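# Place the green block into the blue tray

## Task

Get the green block so that it sits inside the blue tray, and leave it there resting without any help from the robot.

## Robot and tools

ROBOT. Two arms, left_arm and right_arm, each a six-joint arm ending in a two-finger gripper. In the scene frame the origin sits at table-top height midway between the nominal bases, +x points out over the table, +z up, and left_arm is on the +y side (arm names do not match image sides). Calibrated bases: left_arm at (-0.005, +0.261, +0.022) m, quat_wxyz (+1.000, 0, 0, -0.010); right_arm at (+0.033, -0.228, +0.047) m, quat_wxyz (+1.000, 0, 0, +0.008).

ROWS. Every motion command uses a row of 14 numbers: left_arm's waist, shoulder, elbow, wrist pitch, wrist yaw, wrist roll, opening, then the same seven for right_arm. Both arms are always given, even if one is meant to stay still; to keep an arm or gripper unchanged, repeat its current "Joint targets" angles and its current opening command (a 0 is a real half-open command). Joint numbers are absolute target angles in radians, not offsets. Stated ranges (base to gripper): waist -2.880 to 2.880, shoulder 0.000 to 3.142, elbow 0.000 to 3.019, wrist pitch -1.693 to 1.571, wrist yaw -1.571 to 1.571, wrist roll -2.094 to 2.094. The shoulder's sign is flipped on both arms in everything sent and read, so its usable numbers are -3.142 to 0.000. Real limits may differ by up to 0.084 rad; a target beyond that margin and further out than the present angle is refused, and one beyond the real end is clipped, reported as "joint sent to its limit". Opening runs -1 (shut) to +1 (fully open, pads 0.094 m apart).

TOOLS.
execute_actions(actions, cameras): actions is a list of actions; each action is a table of up to 15 rows, one per 1/30 s step, the last row held to fill 15 steps. Each step, a joint target is kept within a fixed lead of its measured angle (0.716 rad waist/shoulder, 0.645 elbow, 0.69 wrist pitch, 1.84 wrist yaw, 3.24 wrist roll), and if targets would shift a gripper over 110 mm the whole arm's targets are scaled back, so large changes need several actions. An empty actions list returns the state plus all camera images.
move(target, speed, blend, opening_speed, grip_force, blocking, cameras): target is one 14-number row of absolute angles, or a list of up to 15 such rows sharing a 10 s budget. All joints travel together along interpolated paths, so grippers trace curves and nothing is avoided. speed: rad/s for the joint with farthest to go, 0.01 to 12.57, default 0.5, one value or one per target. blend: rad, rounds corners at intermediate targets; 0 stops at each. opening_speed: rate of the opening command per second on the -1..+1 scale, at least 0.2. grip_force: newtons per finger pad, 10 to 50, one value or one per arm; it persists, and lower forces close slowly. blocking=false returns after about 0.5 s while motion continues; a new move then replaces it. The result adds a "move:" line: done, off_target (resting over 0.035 rad from target), moving, held, fault, with limits=held if steps were withheld. Neither done nor off_target proves contact or its absence.
wait(seconds): 0 to 10 s, arms hold their last command; returns early if a running move ends.
stop(): brakes a running move; fast moves need room to stop.
zoom_image(camera, region): camera is cam_high, cam_over, cam_left_wrist or cam_right_wrist; region [x0, y0, x1, y1] in pixels of that camera's latest image, at most 504 by 504.
finished_scene(scene): ends the scene permanently; scene is 1 or omitted.

CAMERAS. cam_high and cam_over are fixed, 896x504; cam_left_wrist and cam_right_wrist ride on the grippers, 672x504 fisheye. Intrinsics are provided for projecting points.

RESULTS. end_effector_position (m) and end_effector_quat_wxyz are given in each arm's own base frame; the point lies between the finger pads about 1 cm short of the tips, fingers along gripper +z, closing along y. These readings can be a few centimetres off, more when stretched. Joint positions and Joint velocities list each arm's joints in the order above, then the pad gap (m). "Joint targets" shows what joints are currently driven toward; "Tool commands" shows opening commands. grip_measured is the measured opening on the command scale (reads slightly wide when empty). grip_effort_nm is averaged gripper motor effort, negative closing; it is not a pad force. "joint command not followed" means the clearance check altered some steps. Joint torques follow joint order (entries 3 and 4 wrap at ±28 N m). MOTOR HOT warns of heating; an OVER-TEMPERATURE FAULT drops that arm for 30 s or more.

GRASPING. Commanding an opening below the block's width builds squeeze; around 0.06 below first contact the force jumps to the force limit. Release by commanding well above grip_measured.

AVOID. The scene keeps running while you reply. Do not let the block fall off the table or be left off it; do not drop it from height, release it while moving, or slam or push hard against the table, tray or fixed things. Keep the two arms from touching or gripping each other. Avoid long stretched holds or pushing at unreachable poses, which overheat motors.

Each tool is called after ">>>" as name(argument=value, ...) on one line, values as JSON.

## Session

>>> execute_actions(actions=[], cameras=["all"])

Scene clock: 0.00 s.
left_arm: end_effector_position=(+0.1189, +0.0818, +0.1886) grip_measured=+1.000 grip_effort_nm=n/a end_effector_quat_wxyz=(+0.022, +0.912, -0.409, -0.027) | right_arm: end_effector_position=(+0.1940, -0.4036, +0.1525) grip_measured=+1.000 grip_effort_nm=n/a end_effector_quat_wxyz=(+0.467, +0.093, +0.715, -0.513)
Joint positions: left_arm=[0.58 -0.71 0.728 -1.656 -0.022 -1.718 0.094] | right_arm=[-1.222 -1.478 0.308 1.129 -0.26 -0.713 0.094]
Joint velocities: within noise
Joint torques (N m): no reading
Heat: left arm: hottest shoulder 33 °C; right arm: hottest waist 35 °C.
Joint targets: left_arm=[0.580 -0.710 0.752 -1.656 -0.022 -1.718] | right_arm=[-1.222 -1.482 0.320 1.132 -0.260 -0.713]
Tool commands: left_gripper/opening=+1.0 right_gripper/opening=+1.0

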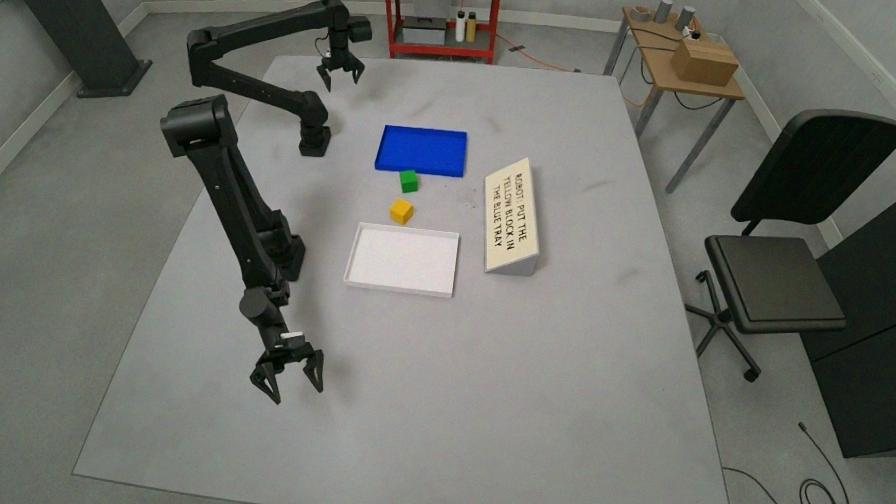

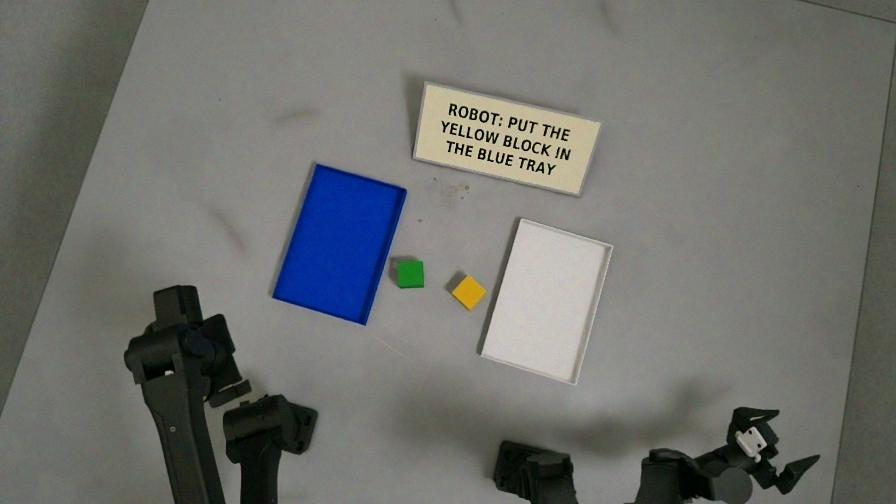

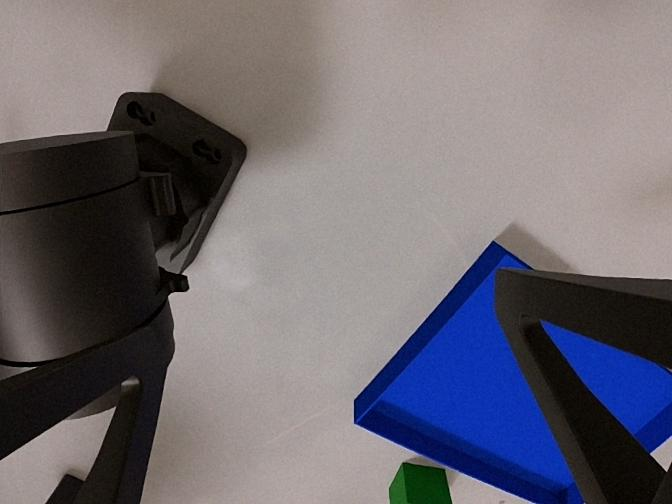

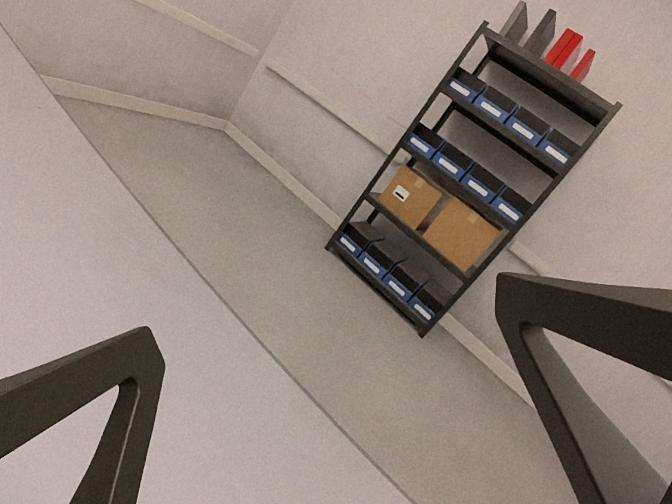

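>>> move(target=[0.580, -1.05, 0.752, -1.656, -0.022, -1.718, 1.0, -1.222, -1.482, 0.320, 1.132, -0.260, -0.713, 1.0], cameras=[])

Scene clock: 73.10 s.
left_arm: end_effector_position=(+0.1292, +0.0886, +0.1454) grip_measured=+1.000 grip_effort_nm=-0.03 end_effector_quat_wxyz=(+0.161, +0.893, -0.403, -0.116) | right_arm: end_effector_position=(+0.1940, -0.4036, +0.1525) grip_measured=+1.000 grip_effort_nm=0.01 end_effector_quat_wxyz=(+0.467, +0.093, +0.715, -0.513)
Joint positions: left_arm=[0.58 -1.043 0.728 -1.655 -0.022 -1.718 0.094] | right_arm=[-1.222 -1.478 0.308 1.129 -0.26 -0.713 0.094]
Joint torques (N m): left_arm=[-0.67 1.38 11.19 -0.87 -0.01 0.08] | right_arm=[0.21 7 6.53 2.17 0.12 -0.02]
Heat: left arm: hottest elbow 41 °C; right arm: hottest waist 35 °C.
Joint targets: left_arm=[0.580 -1.050 0.752 -1.656 -0.022 -1.718] | right_arm=[-1.222 -1.482 0.320 1.132 -0.260 -0.713]
move: done
No camera images: "cameras" was empty.

>>> move(target=[0.580, -1.05, 1.052, -1.656, -0.022, -1.718, 1.0, -1.222, -1.482, 0.320, 1.132, -0.260, -0.713, 1.0], cameras=[])

Scene clock: 80.67 s.
left_arm: end_effector_position=(+0.1989, +0.1342, +0.2297) grip_measured=+1.000 grip_effort_nm=-0.03 end_effector_quat_wxyz=(+0.048, +0.910, -0.409, -0.043) | right_arm: end_effector_position=(+0.1940, -0.4036, +0.1525) grip_measured=+1.000 grip_effort_nm=0.01 end_effector_quat_wxyz=(+0.467, +0.093, +0.715, -0.513)
Joint positions: left_arm=[0.58 -1.043 1 -1.655 -0.022 -1.718 0.094] | right_arm=[-1.222 -1.478 0.308 1.129 -0.26 -0.713 0.094]
Joint torques (N m): left_arm=[-0.62 2.96 14.8 -0.36 0 0.07] | right_arm=[0.26 6.95 6.52 2.15 0.11 -0.01]
Heat: left arm: hottest elbow 41 °C; right arm: hottest waist 35 °C.
Joint targets: left_arm=[0.580 -1.050 1.052 -1.656 -0.022 -1.718] | right_arm=[-1.222 -1.482 0.320 1.132 -0.260 -0.713]
move: off_target (left_arm); left_arm: the elbow is farthest, 0.052 rad from its target
No camera images: "cameras" was empty.

>>> move(target=[0.580, -1.05, 1.052, -1.206, -0.022, -1.718, 1.0, -1.222, -1.482, 0.320, 1.132, -0.260, -0.713, 1.0], cameras=["cam_over", "cam_left_wrist", "cam_high"])

Scene clock: 89.60 s.
left_arm: end_effector_position=(+0.2886, +0.1930, +0.2395) grip_measured=+1.000 grip_effort_nm=-0.03 end_effector_quat_wxyz=(-0.136, +0.902, -0.403, +0.074) | right_arm: end_effector_position=(+0.1940, -0.4036, +0.1525) grip_measured=+1.000 grip_effort_nm=0.01 end_effector_quat_wxyz=(+0.467, +0.093, +0.715, -0.513)
Joint positions: left_arm=[0.58 -1.043 1 -1.218 -0.022 -1.718 0.094] | right_arm=[-1.222 -1.478 0.308 1.129 -0.26 -0.713 0.094]
Joint torques (N m): left_arm=[-0.44 4.01 15.68 1.17 -0.01 0.12] | right_arm=[0.21 6.95 6.52 2.15 0.12 -0.02]
Heat: left arm: hottest elbow 40 °C; right arm: hottest waist 35 °C.
Joint targets: left_arm=[0.580 -1.050 1.052 -1.206 -0.022 -1.718] | right_arm=[-1.222 -1.482 0.320 1.132 -0.260 -0.713]
move: off_target (left_arm); left_arm: the elbow is farthest, 0.052 rad from its target
Images, in order (width x height): cam_high 896x504, cam_over 896x504, cam_left_wrist 672x504.

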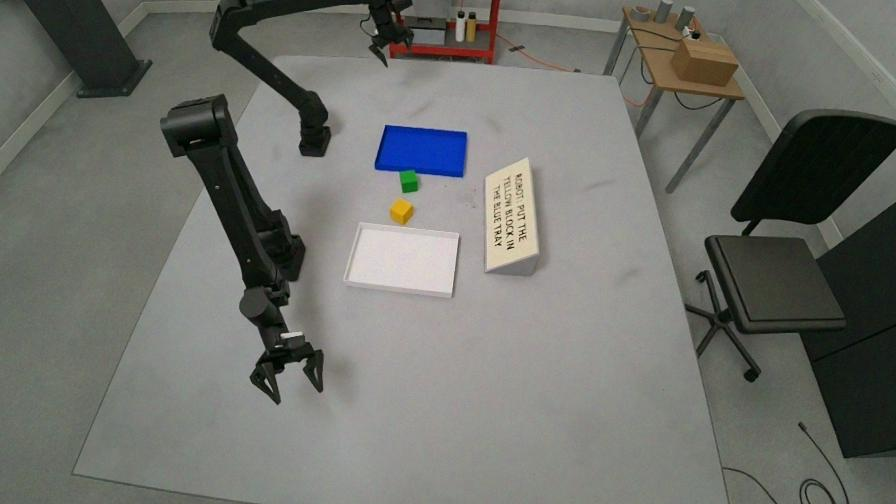

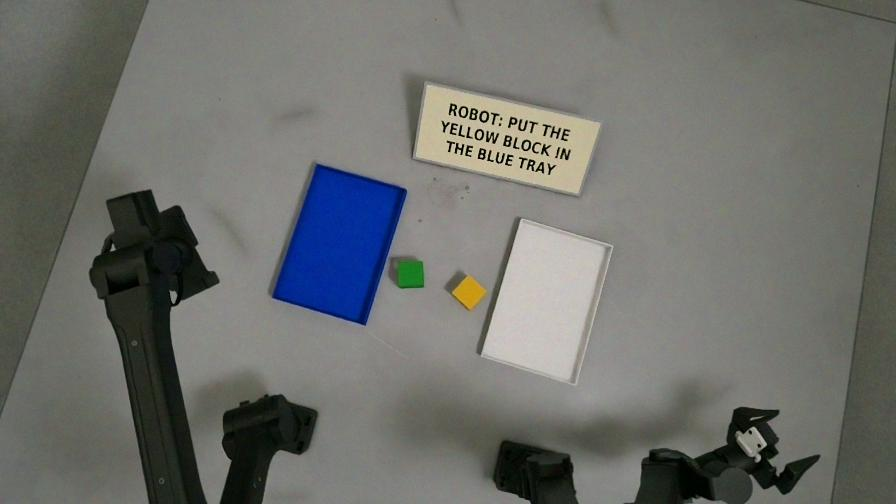

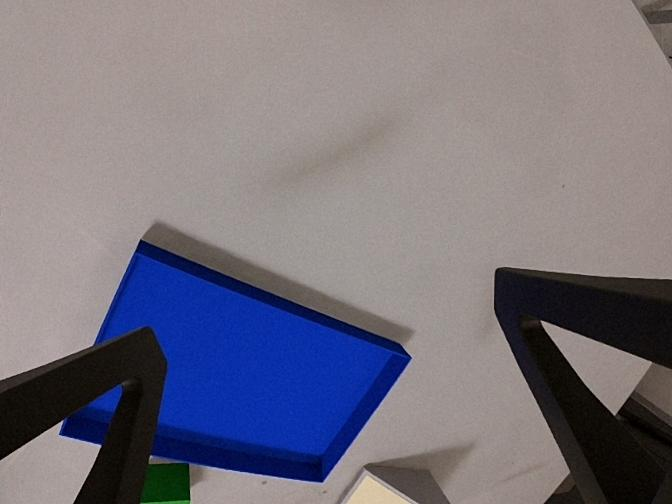

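>>> zoom_image(camera="cam_over", region=[480, 380, 840, 504])

>>> zoom_image(camera="cam_over", region=[260, 140, 640, 400])

>>> zoom_image(camera="cam_high", region=[320, 100, 560, 320])

Scaled by 1.400 from the camera's 896x504 image, which has a finer 1280x720 frame.

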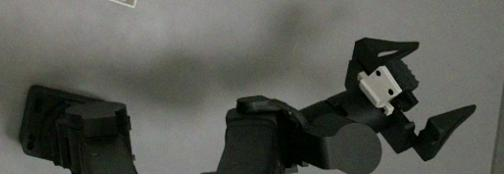

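Scaled by 1.326 from the camera's 896x504 image, which has a finer 1280x720 frame.

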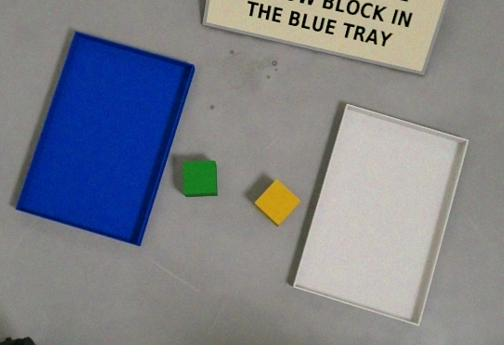

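Scaled by 2.100 from the camera's 896x504 image, which has a finer 1280x720 frame.

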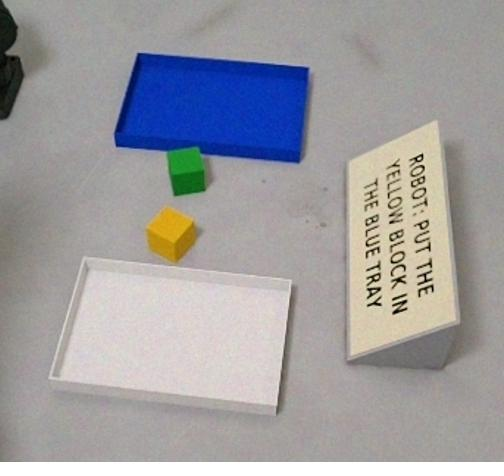

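>>> move(target=[-0.40, -1.294, 1.151, -1.398, 0.0, 0.925, 1.0, -1.222, -1.482, 0.320, 1.132, -0.260, -0.713, 1.0], speed=0.8, cameras=["cam_over", "cam_left_wrist", "cam_high"])

Scene clock: 155.63 s.
left_arm: end_effector_position=(+0.3244, -0.1358, +0.1939) grip_measured=+1.000 grip_effort_nm=-0.06 end_effector_quat_wxyz=(-0.003, +0.610, +0.793, +0.000) | right_arm: end_effector_position=(+0.1940, -0.4036, +0.1525) grip_measured=+1.000 grip_effort_nm=0.01 end_effector_quat_wxyz=(+0.467, +0.093, +0.715, -0.513)
Joint positions: left_arm=[-0.396 -1.279 1.092 -1.39 -0.001 0.915 0.094] | right_arm=[-1.222 -1.478 0.308 1.129 -0.26 -0.713 0.094]
Joint torques (N m): left_arm=[-1.44 6.42 15.58 -0.4 0.14 0.17] | right_arm=[0.21 6.95 6.52 2.17 0.12 -0.02]
Heat: left arm: hottest elbow 44 °C; right arm: hottest waist 34 °C.
Joint targets: left_arm=[-0.400 -1.294 1.151 -1.398 0.000 0.925] | right_arm=[-1.222 -1.482 0.320 1.132 -0.260 -0.713]
move: off_target (left_arm); left_arm: the elbow is farthest, 0.059 rad from its target
Images, in order (width x height): cam_high 896x504, cam_over 896x504, cam_left_wrist 672x504.

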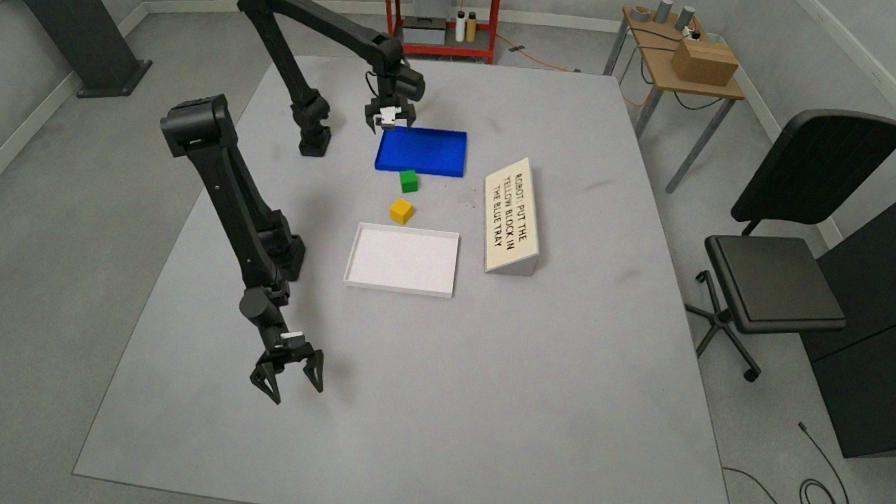

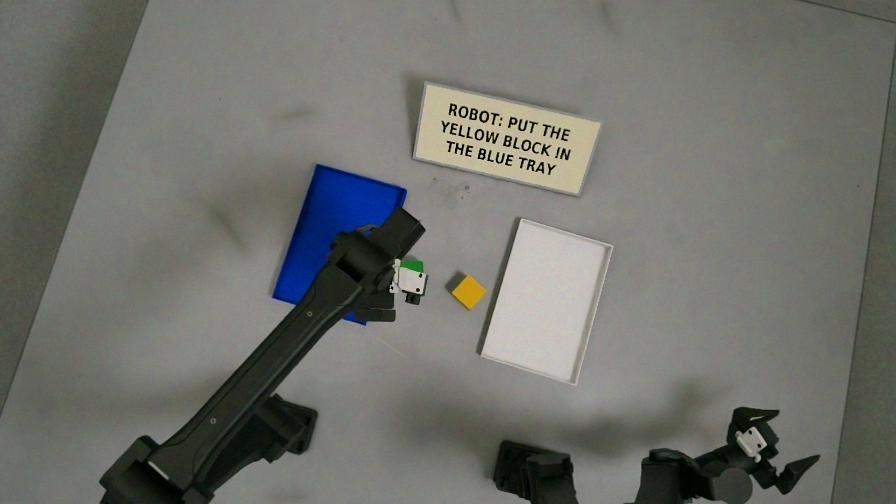

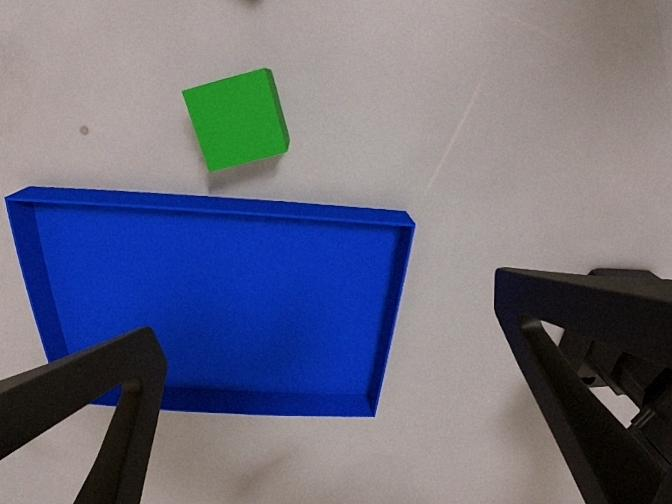

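>>> zoom_image(camera="cam_left_wrist", region=[0, 40, 336, 292])

>>> zoom_image(camera="cam_left_wrist", region=[100, 180, 436, 432])

>>> zoom_image(camera="cam_over", region=[320, 200, 500, 335])

Scaled by 1.500 from the camera's 672x504 image, which has a finer 960x720 frame.

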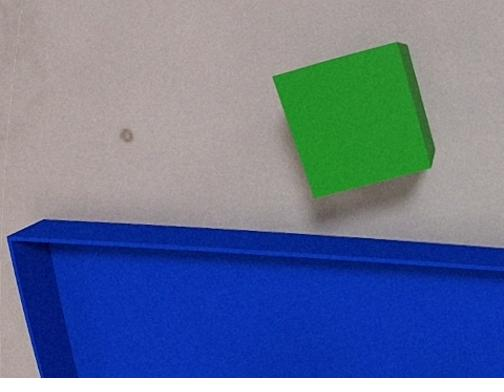

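Scaled by 1.500 from the camera's 672x504 image, which has a finer 960x720 frame.

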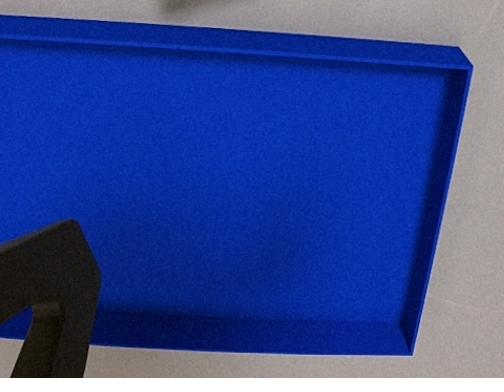

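Scaled by 2.800 from the camera's 896x504 image, which has a finer 1280x720 frame.

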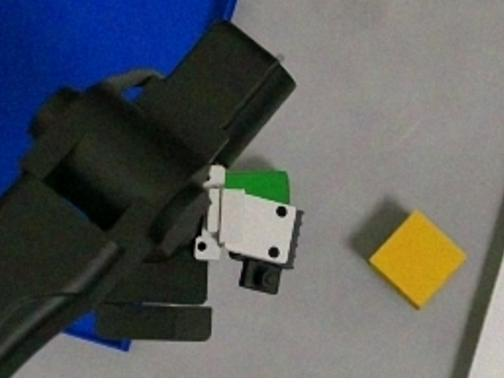

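>>> move(target=[-0.402, -1.490, 1.141, -1.186, 0.0, 0.840, 1.0, -1.222, -1.482, 0.320, 1.132, -0.260, -0.713, 1.0], speed=0.4, cameras=["cam_over", "cam_left_wrist", "cam_high"])

Scene clock: 211.17 s.
left_arm: end_effector_position=(+0.3756, -0.1572, +0.1224) grip_measured=+1.000 grip_effort_nm=-0.06 end_effector_quat_wxyz=(-0.005, +0.583, +0.812, -0.001) | right_arm: end_effector_position=(+0.1940, -0.4036, +0.1525) grip_measured=+1.000 grip_effort_nm=0.01 end_effector_quat_wxyz=(+0.467, +0.093, +0.715, -0.513)
Joint positions: left_arm=[-0.396 -1.481 1.096 -1.195 -0.001 0.85 0.094] | right_arm=[-1.222 -1.478 0.308 1.129 -0.26 -0.713 0.094]
Joint torques (N m): left_arm=[-0.91 9.7 13.72 0.2 0.16 0.01] | right_arm=[0.15 6.95 6.52 2.17 0.12 -0.01]
Heat: left arm: hottest elbow 51 °C; right arm: hottest waist 34 °C.
Joint targets: left_arm=[-0.402 -1.490 1.141 -1.186 0.000 0.840] | right_arm=[-1.222 -1.482 0.320 1.132 -0.260 -0.713]
move: off_target (left_arm); left_arm: the elbow is farthest, 0.045 rad from its target
Images, in order (width x height): cam_high 896x504, cam_over 896x504, cam_left_wrist 672x504.

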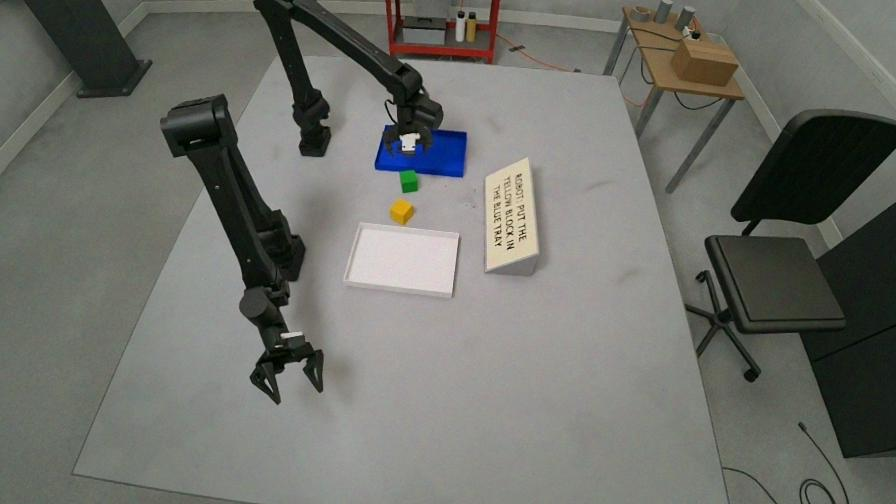

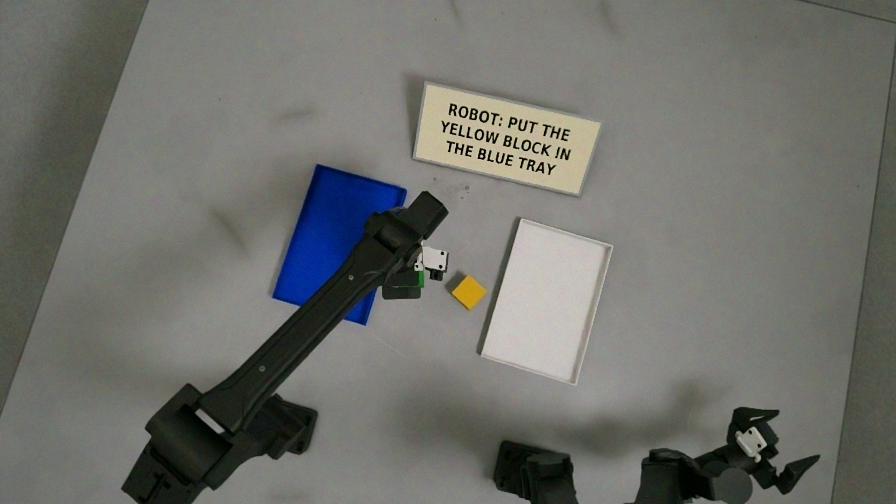

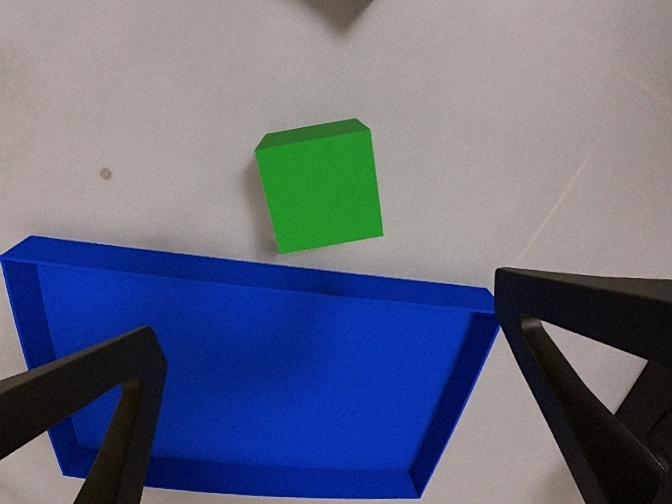

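>>> zoom_image(camera="cam_left_wrist", region=[220, 90, 420, 290])

>>> zoom_image(camera="cam_left_wrist", region=[0, 200, 200, 350])

>>> zoom_image(camera="cam_left_wrist", region=[400, 240, 560, 360])

Scaled by 2.520 from the camera's 672x504 image, which has a finer 960x720 frame.

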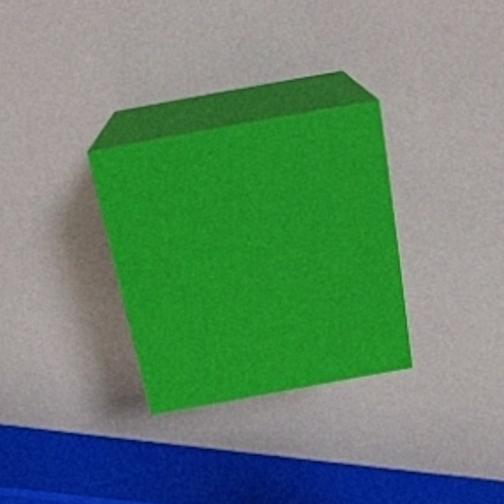

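Scaled by 2.520 from the camera's 672x504 image, which has a finer 960x720 frame.

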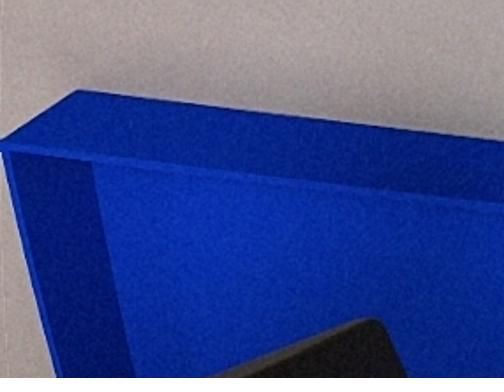

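Scaled by 3.150 from the camera's 672x504 image, which has a finer 960x720 frame.

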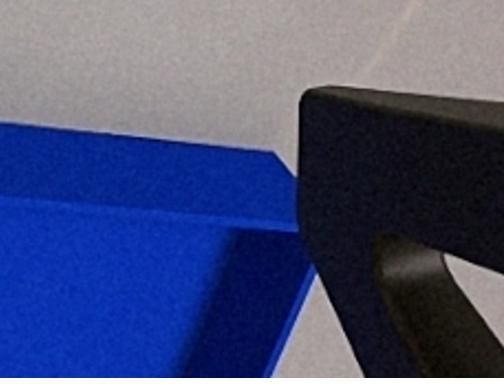

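>>> move(target=[[-0.415, -1.549, 1.054, -1.035, 0.0, 0.832, 1.0, -1.222, -1.482, 0.320, 1.132, -0.260, -0.713, 1.0], [-0.415, -1.659, 0.978, -0.849, 0.0, 0.832, 1.0, -1.222, -1.482, 0.320, 1.132, -0.260, -0.713, 1.0]], speed=[0.25, 0.15], blend=[0.03, 0.0], cameras=["cam_over", "cam_left_wrist", "cam_high"])

Scene clock: 264.53 s.
left_arm: end_effector_position=(+0.3977, -0.1717, +0.0227) grip_measured=+1.000 grip_effort_nm=-0.06 end_effector_quat_wxyz=(+0.027, +0.584, +0.811, +0.006) | right_arm: end_effector_position=(+0.1940, -0.4036, +0.1525) grip_measured=+1.000 grip_effort_nm=0.01 end_effector_quat_wxyz=(+0.467, +0.093, +0.715, -0.513)
Joint positions: left_arm=[-0.407 -1.643 0.986 -0.859 -0.001 0.841 0.094] | right_arm=[-1.222 -1.478 0.308 1.129 -0.26 -0.713 0.094]
Joint torques (N m): left_arm=[-1.38 10.46 7.45 0.47 0.14 0.01] | right_arm=[0.21 6.95 6.5 2.17 0.12 -0.01]
Heat: left arm: hottest elbow 45 °C; right arm: hottest waist 34 °C.
Joint targets: left_arm=[-0.415 -1.659 0.978 -0.849 0.000 0.832] | right_arm=[-1.222 -1.482 0.320 1.132 -0.260 -0.713]
move: done
Images, in order (width x height): cam_high 896x504, cam_over 896x504, cam_left_wrist 672x504.

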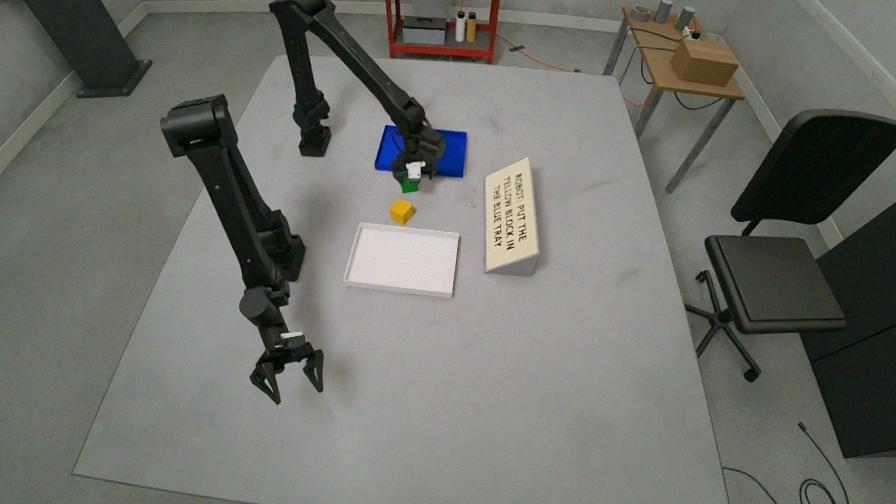

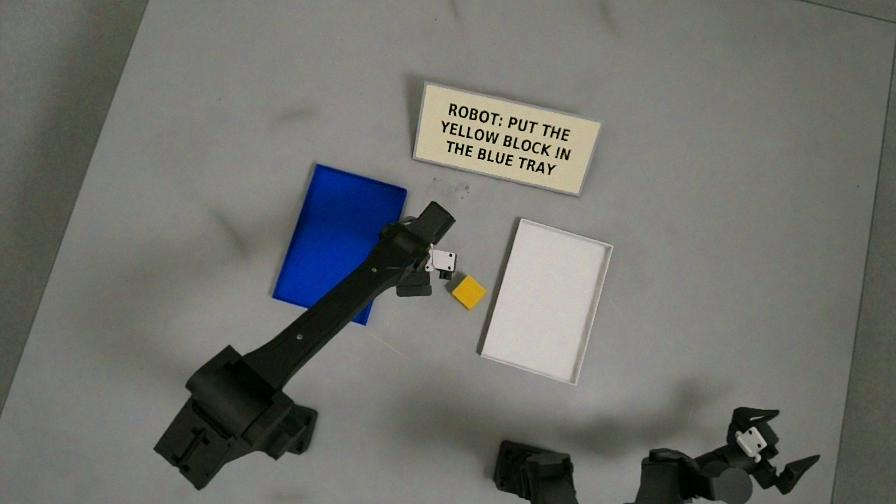

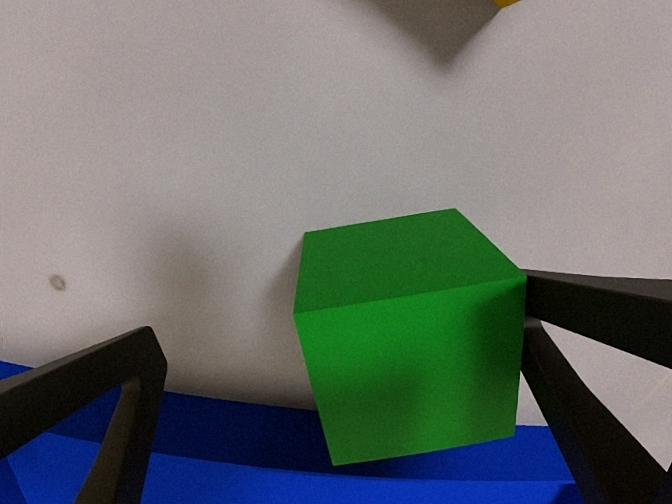

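>>> move(target=[-0.415, -1.667, 0.925, -0.845, 0.0, 0.832, 1.0, -1.222, -1.482, 0.320, 1.132, -0.260, -0.713, 1.0], speed=0.12, cameras=["cam_left_wrist"])

Scene clock: 278.30 s.
left_arm: end_effector_position=(+0.3741, -0.1615, +0.0038) grip_measured=+1.000 grip_effort_nm=-0.06 end_effector_quat_wxyz=(+0.000, +0.584, +0.812, +0.000) | right_arm: end_effector_position=(+0.1940, -0.4036, +0.1525) grip_measured=+1.000 grip_effort_nm=0.01 end_effector_quat_wxyz=(+0.467, +0.093, +0.715, -0.513)
Joint positions: left_arm=[-0.407 -1.65 0.933 -0.854 -0.001 0.841 0.094] | right_arm=[-1.222 -1.478 0.308 1.129 -0.26 -0.713 0.094]
Joint torques (N m): left_arm=[-1.44 10.17 6.97 0.38 0.15 0.01] | right_arm=[0.21 6.89 6.53 2.15 0.12 -0.02]
Heat: left arm: hottest elbow 44 °C; right arm: hottest waist 34 °C.
Joint targets: left_arm=[-0.415 -1.667 0.925 -0.845 0.000 0.832] | right_arm=[-1.222 -1.482 0.320 1.132 -0.260 -0.713]
move: done
Images, in order (width x height): cam_left_wrist 672x504.

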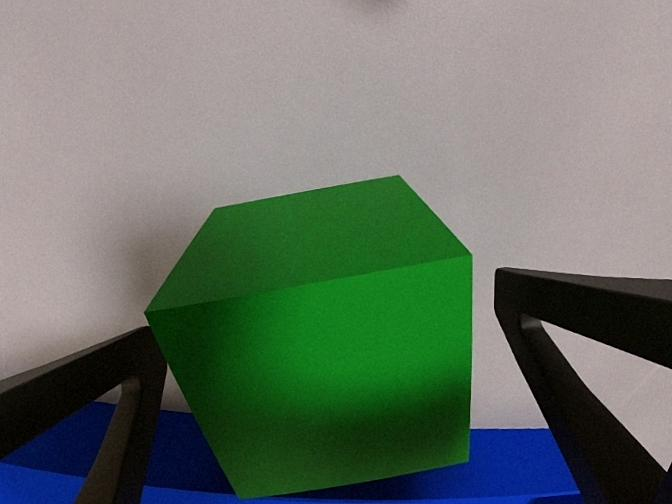

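>>> move(target=[-0.415, -1.667, 0.925, -0.845, 0.0, 0.832, 0.0, -1.222, -1.482, 0.320, 1.132, -0.260, -0.713, 1.0], grip_force=[25, 50], opening_speed=0.3, cameras=["cam_left_wrist", "cam_over", "cam_high"])

Scene clock: 288.97 s.
left_arm: end_effector_position=(+0.3740, -0.1618, +0.0038) grip_measured=+0.058 grip_effort_nm=-0.59 end_effector_quat_wxyz=(+0.000, +0.585, +0.811, +0.000) | right_arm: end_effector_position=(+0.1940, -0.4036, +0.1525) grip_measured=+1.000 grip_effort_nm=0.01 end_effector_quat_wxyz=(+0.467, +0.093, +0.715, -0.513)
Joint positions: left_arm=[-0.408 -1.65 0.933 -0.854 -0.001 0.841 0.05] | right_arm=[-1.222 -1.478 0.308 1.129 -0.26 -0.713 0.094]
Joint torques (N m): left_arm=[-1.14 9.88 6.95 0.27 0.16 0.01] | right_arm=[0.15 6.89 6.52 2.15 0.12 -0.01]
Heat: left arm: hottest elbow 42 °C; right arm: hottest waist 34 °C.
Joint targets: left_arm=[-0.415 -1.667 0.925 -0.845 0.000 0.832] | right_arm=[-1.222 -1.482 0.320 1.132 -0.260 -0.713]
grip_force (N): 25, 50
move: done
Images, in order (width x height): cam_high 896x504, cam_over 896x504, cam_left_wrist 672x504.

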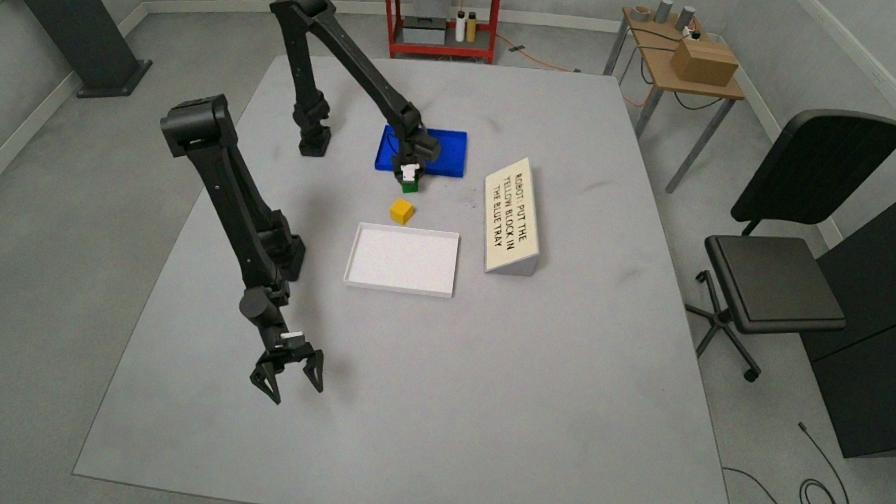

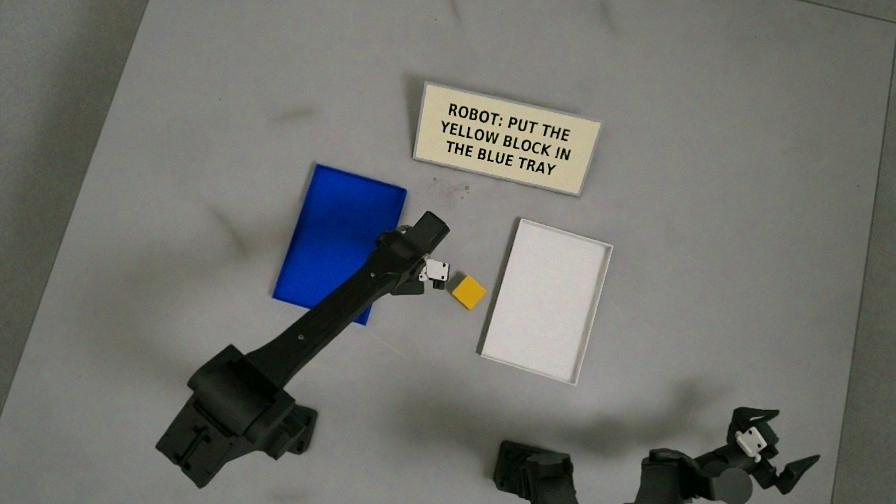

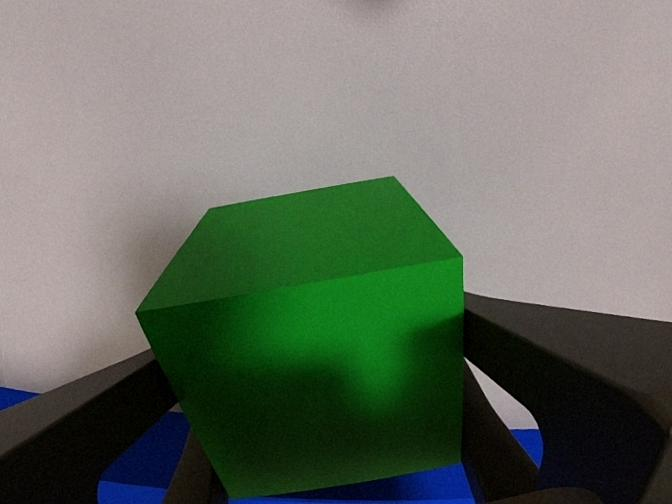

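>>> move(target=[[-0.415, -1.560, 1.050, -1.020, 0.0, 0.832, 0.0, -1.222, -1.482, 0.320, 1.132, -0.260, -0.713, 1.0], [0.033, -1.454, 1.066, -1.142, 0.0, 0.832, 0.0, -1.222, -1.482, 0.320, 1.132, -0.260, -0.713, 1.0]], speed=[0.25, 0.35], blend=[0.05, 0.0], cameras=["cam_left_wrist", "cam_over", "cam_high"])

Scene clock: 338.40 s.
left_arm: end_effector_position=(+0.3873, +0.0118, +0.0957) grip_measured=+0.058 grip_effort_nm=-0.59 end_effector_quat_wxyz=(-0.012, +0.394, +0.919, -0.005) | right_arm: end_effector_position=(+0.1940, -0.4036, +0.1525) grip_measured=+1.000 grip_effort_nm=0.01 end_effector_quat_wxyz=(+0.467, +0.093, +0.715, -0.513)
Joint positions: left_arm=[0.031 -1.472 1.009 -1.134 -0.001 0.841 0.05] | right_arm=[-1.222 -1.478 0.308 1.129 -0.26 -0.713 0.094]
Joint torques (N m): left_arm=[-0.32 11.63 14.31 -0.47 0.11 0] | right_arm=[0.21 6.95 6.52 2.15 0.12 -0.01]
Heat: left arm: hottest elbow 39 °C; right arm: hottest waist 34 °C.
Joint targets: left_arm=[0.033 -1.454 1.066 -1.142 0.000 0.832] | right_arm=[-1.222 -1.482 0.320 1.132 -0.260 -0.713]
grip_force (N): 25, 50
move: off_target (left_arm); left_arm: the elbow is farthest, 0.057 rad from its target
Images, in order (width x height): cam_high 896x504, cam_over 896x504, cam_left_wrist 672x504.

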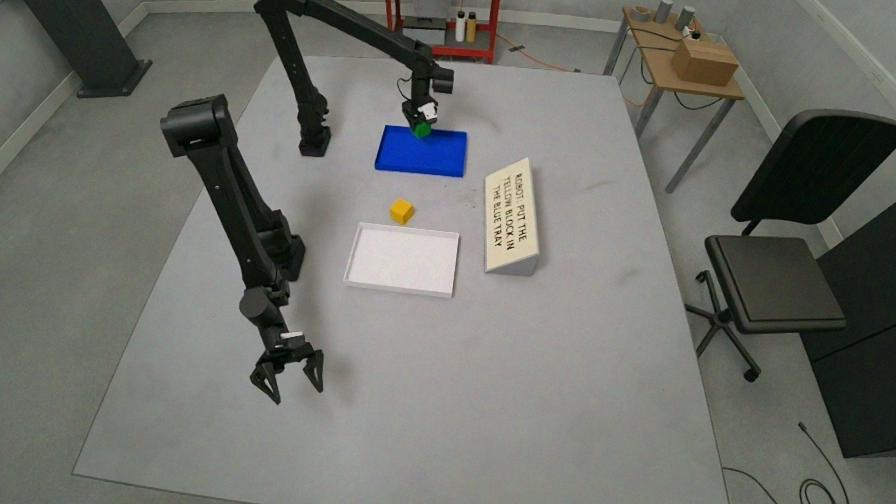

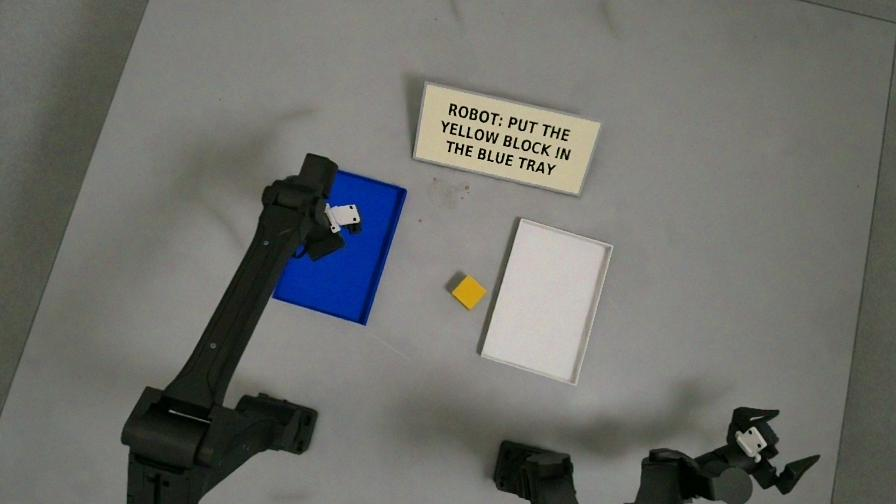

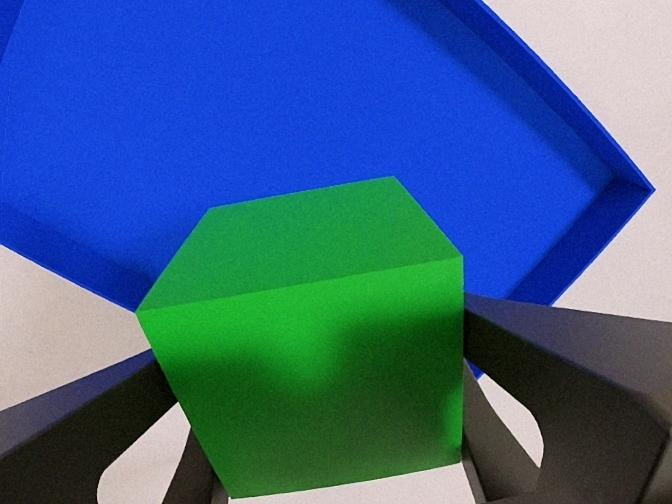

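>>> move(target=[[0.033, -1.560, 0.914, -0.938, 0.0, 0.832, 0.0, -1.222, -1.482, 0.320, 1.132, -0.260, -0.713, 1.0], [0.033, -1.621, 0.878, -0.841, 0.0, 0.832, 0.0, -1.222, -1.482, 0.320, 1.132, -0.260, -0.713, 1.0]], speed=[0.2, 0.08], blend=[0.02, 0.0], cameras=["cam_left_wrist", "cam_over", "cam_high"])

Scene clock: 352.27 s.
left_arm: end_effector_position=(+0.3889, +0.0119, +0.0058) grip_measured=+0.058 grip_effort_nm=-0.59 end_effector_quat_wxyz=(-0.002, +0.394, +0.919, +0.000) | right_arm: end_effector_position=(+0.1940, -0.4036, +0.1525) grip_measured=+1.000 grip_effort_nm=0.01 end_effector_quat_wxyz=(+0.467, +0.093, +0.715, -0.513)
Joint positions: left_arm=[0.031 -1.607 0.884 -0.851 -0.001 0.841 0.05] | right_arm=[-1.222 -1.478 0.308 1.129 -0.26 -0.713 0.094]
Joint torques (N m): left_arm=[-0.67 9.41 7.08 0.44 0.13 0.02] | right_arm=[0.15 6.95 6.53 2.17 0.12 -0.01]
Heat: left arm: hottest elbow 42 °C; right arm: hottest waist 34 °C.
Joint targets: left_arm=[0.033 -1.621 0.878 -0.841 0.000 0.832] | right_arm=[-1.222 -1.482 0.320 1.132 -0.260 -0.713]
grip_force (N): 25, 50
move: done
Images, in order (width x height): cam_high 896x504, cam_over 896x504, cam_left_wrist 672x504.

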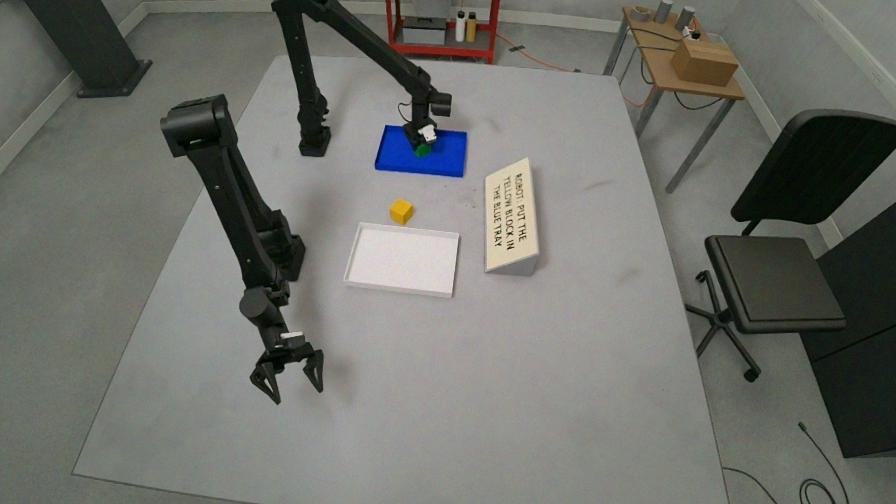

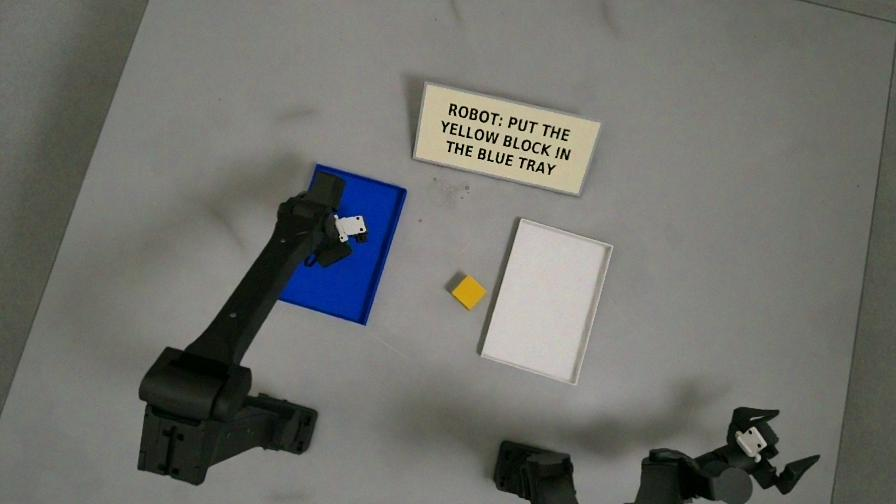

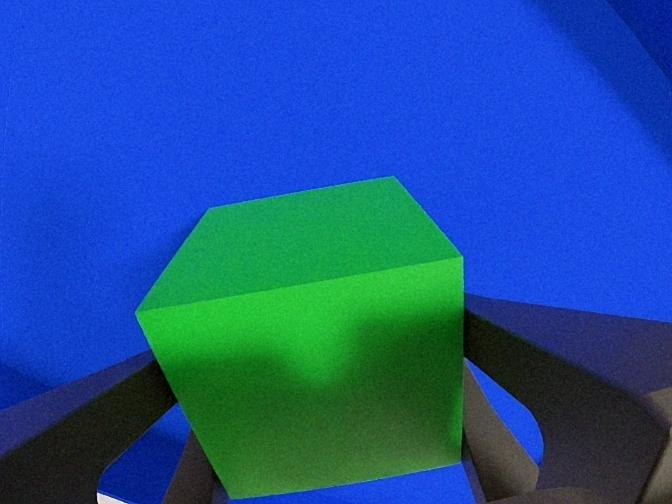

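>>> zoom_image(camera="cam_left_wrist", region=[120, 120, 520, 420])

>>> zoom_image(camera="cam_high", region=[360, 80, 500, 200])

Scaled by 1.260 from the camera's 672x504 image, which has a finer 960x720 frame.

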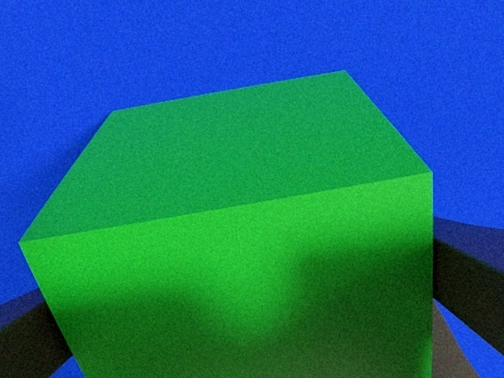

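Scaled by 3.600 from the camera's 896x504 image, which has a finer 1280x720 frame.

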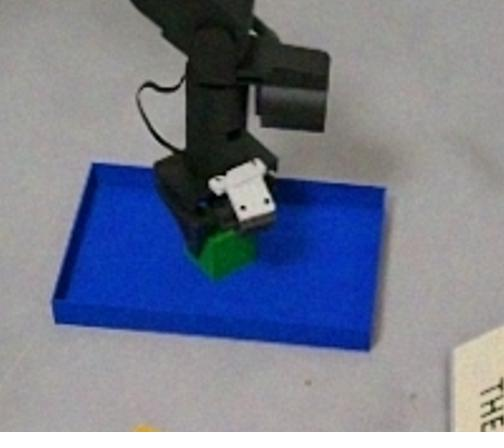

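>>> move(target=[[0.033, -1.628, 0.876, -0.834, 0.0, 0.832, 0.0, -1.222, -1.482, 0.320, 1.132, -0.260, -0.713, 1.0], [0.033, -1.628, 0.876, -0.834, 0.0, 0.832, 0.6, -1.222, -1.482, 0.320, 1.132, -0.260, -0.713, 1.0]], speed=0.05, opening_speed=0.4, cameras=["cam_left_wrist"])

Scene clock: 362.53 s.
left_arm: end_effector_position=(+0.3908, +0.0119, +0.0051) grip_measured=+0.598 grip_effort_nm=0.07 end_effector_quat_wxyz=(+0.001, +0.394, +0.919, +0.001) | right_arm: end_effector_position=(+0.1940, -0.4036, +0.1525) grip_measured=+1.000 grip_effort_nm=0.01 end_effector_quat_wxyz=(+0.467, +0.093, +0.715, -0.513)
Joint positions: left_arm=[0.031 -1.609 0.884 -0.843 -0.001 0.841 0.075] | right_arm=[-1.222 -1.478 0.308 1.129 -0.26 -0.713 0.094]
Joint torques (N m): left_arm=[-0.79 9.05 6.94 0.34 0.14 -0.01] | right_arm=[0.21 6.95 6.5 2.15 0.12 -0.01]
Heat: left arm: hottest elbow 41 °C; right arm: hottest waist 34 °C.
Joint targets: left_arm=[0.033 -1.628 0.876 -0.834 0.000 0.832] | right_arm=[-1.222 -1.482 0.320 1.132 -0.260 -0.713]
grip_force (N): 25, 50
move: done
Images, in order (width x height): cam_left_wrist 672x504.

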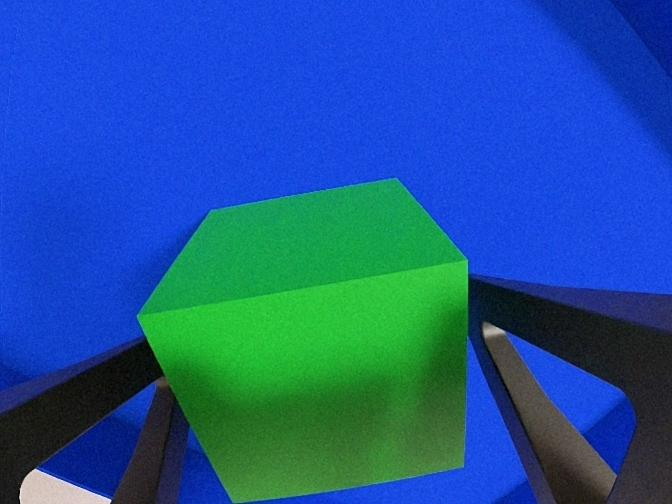

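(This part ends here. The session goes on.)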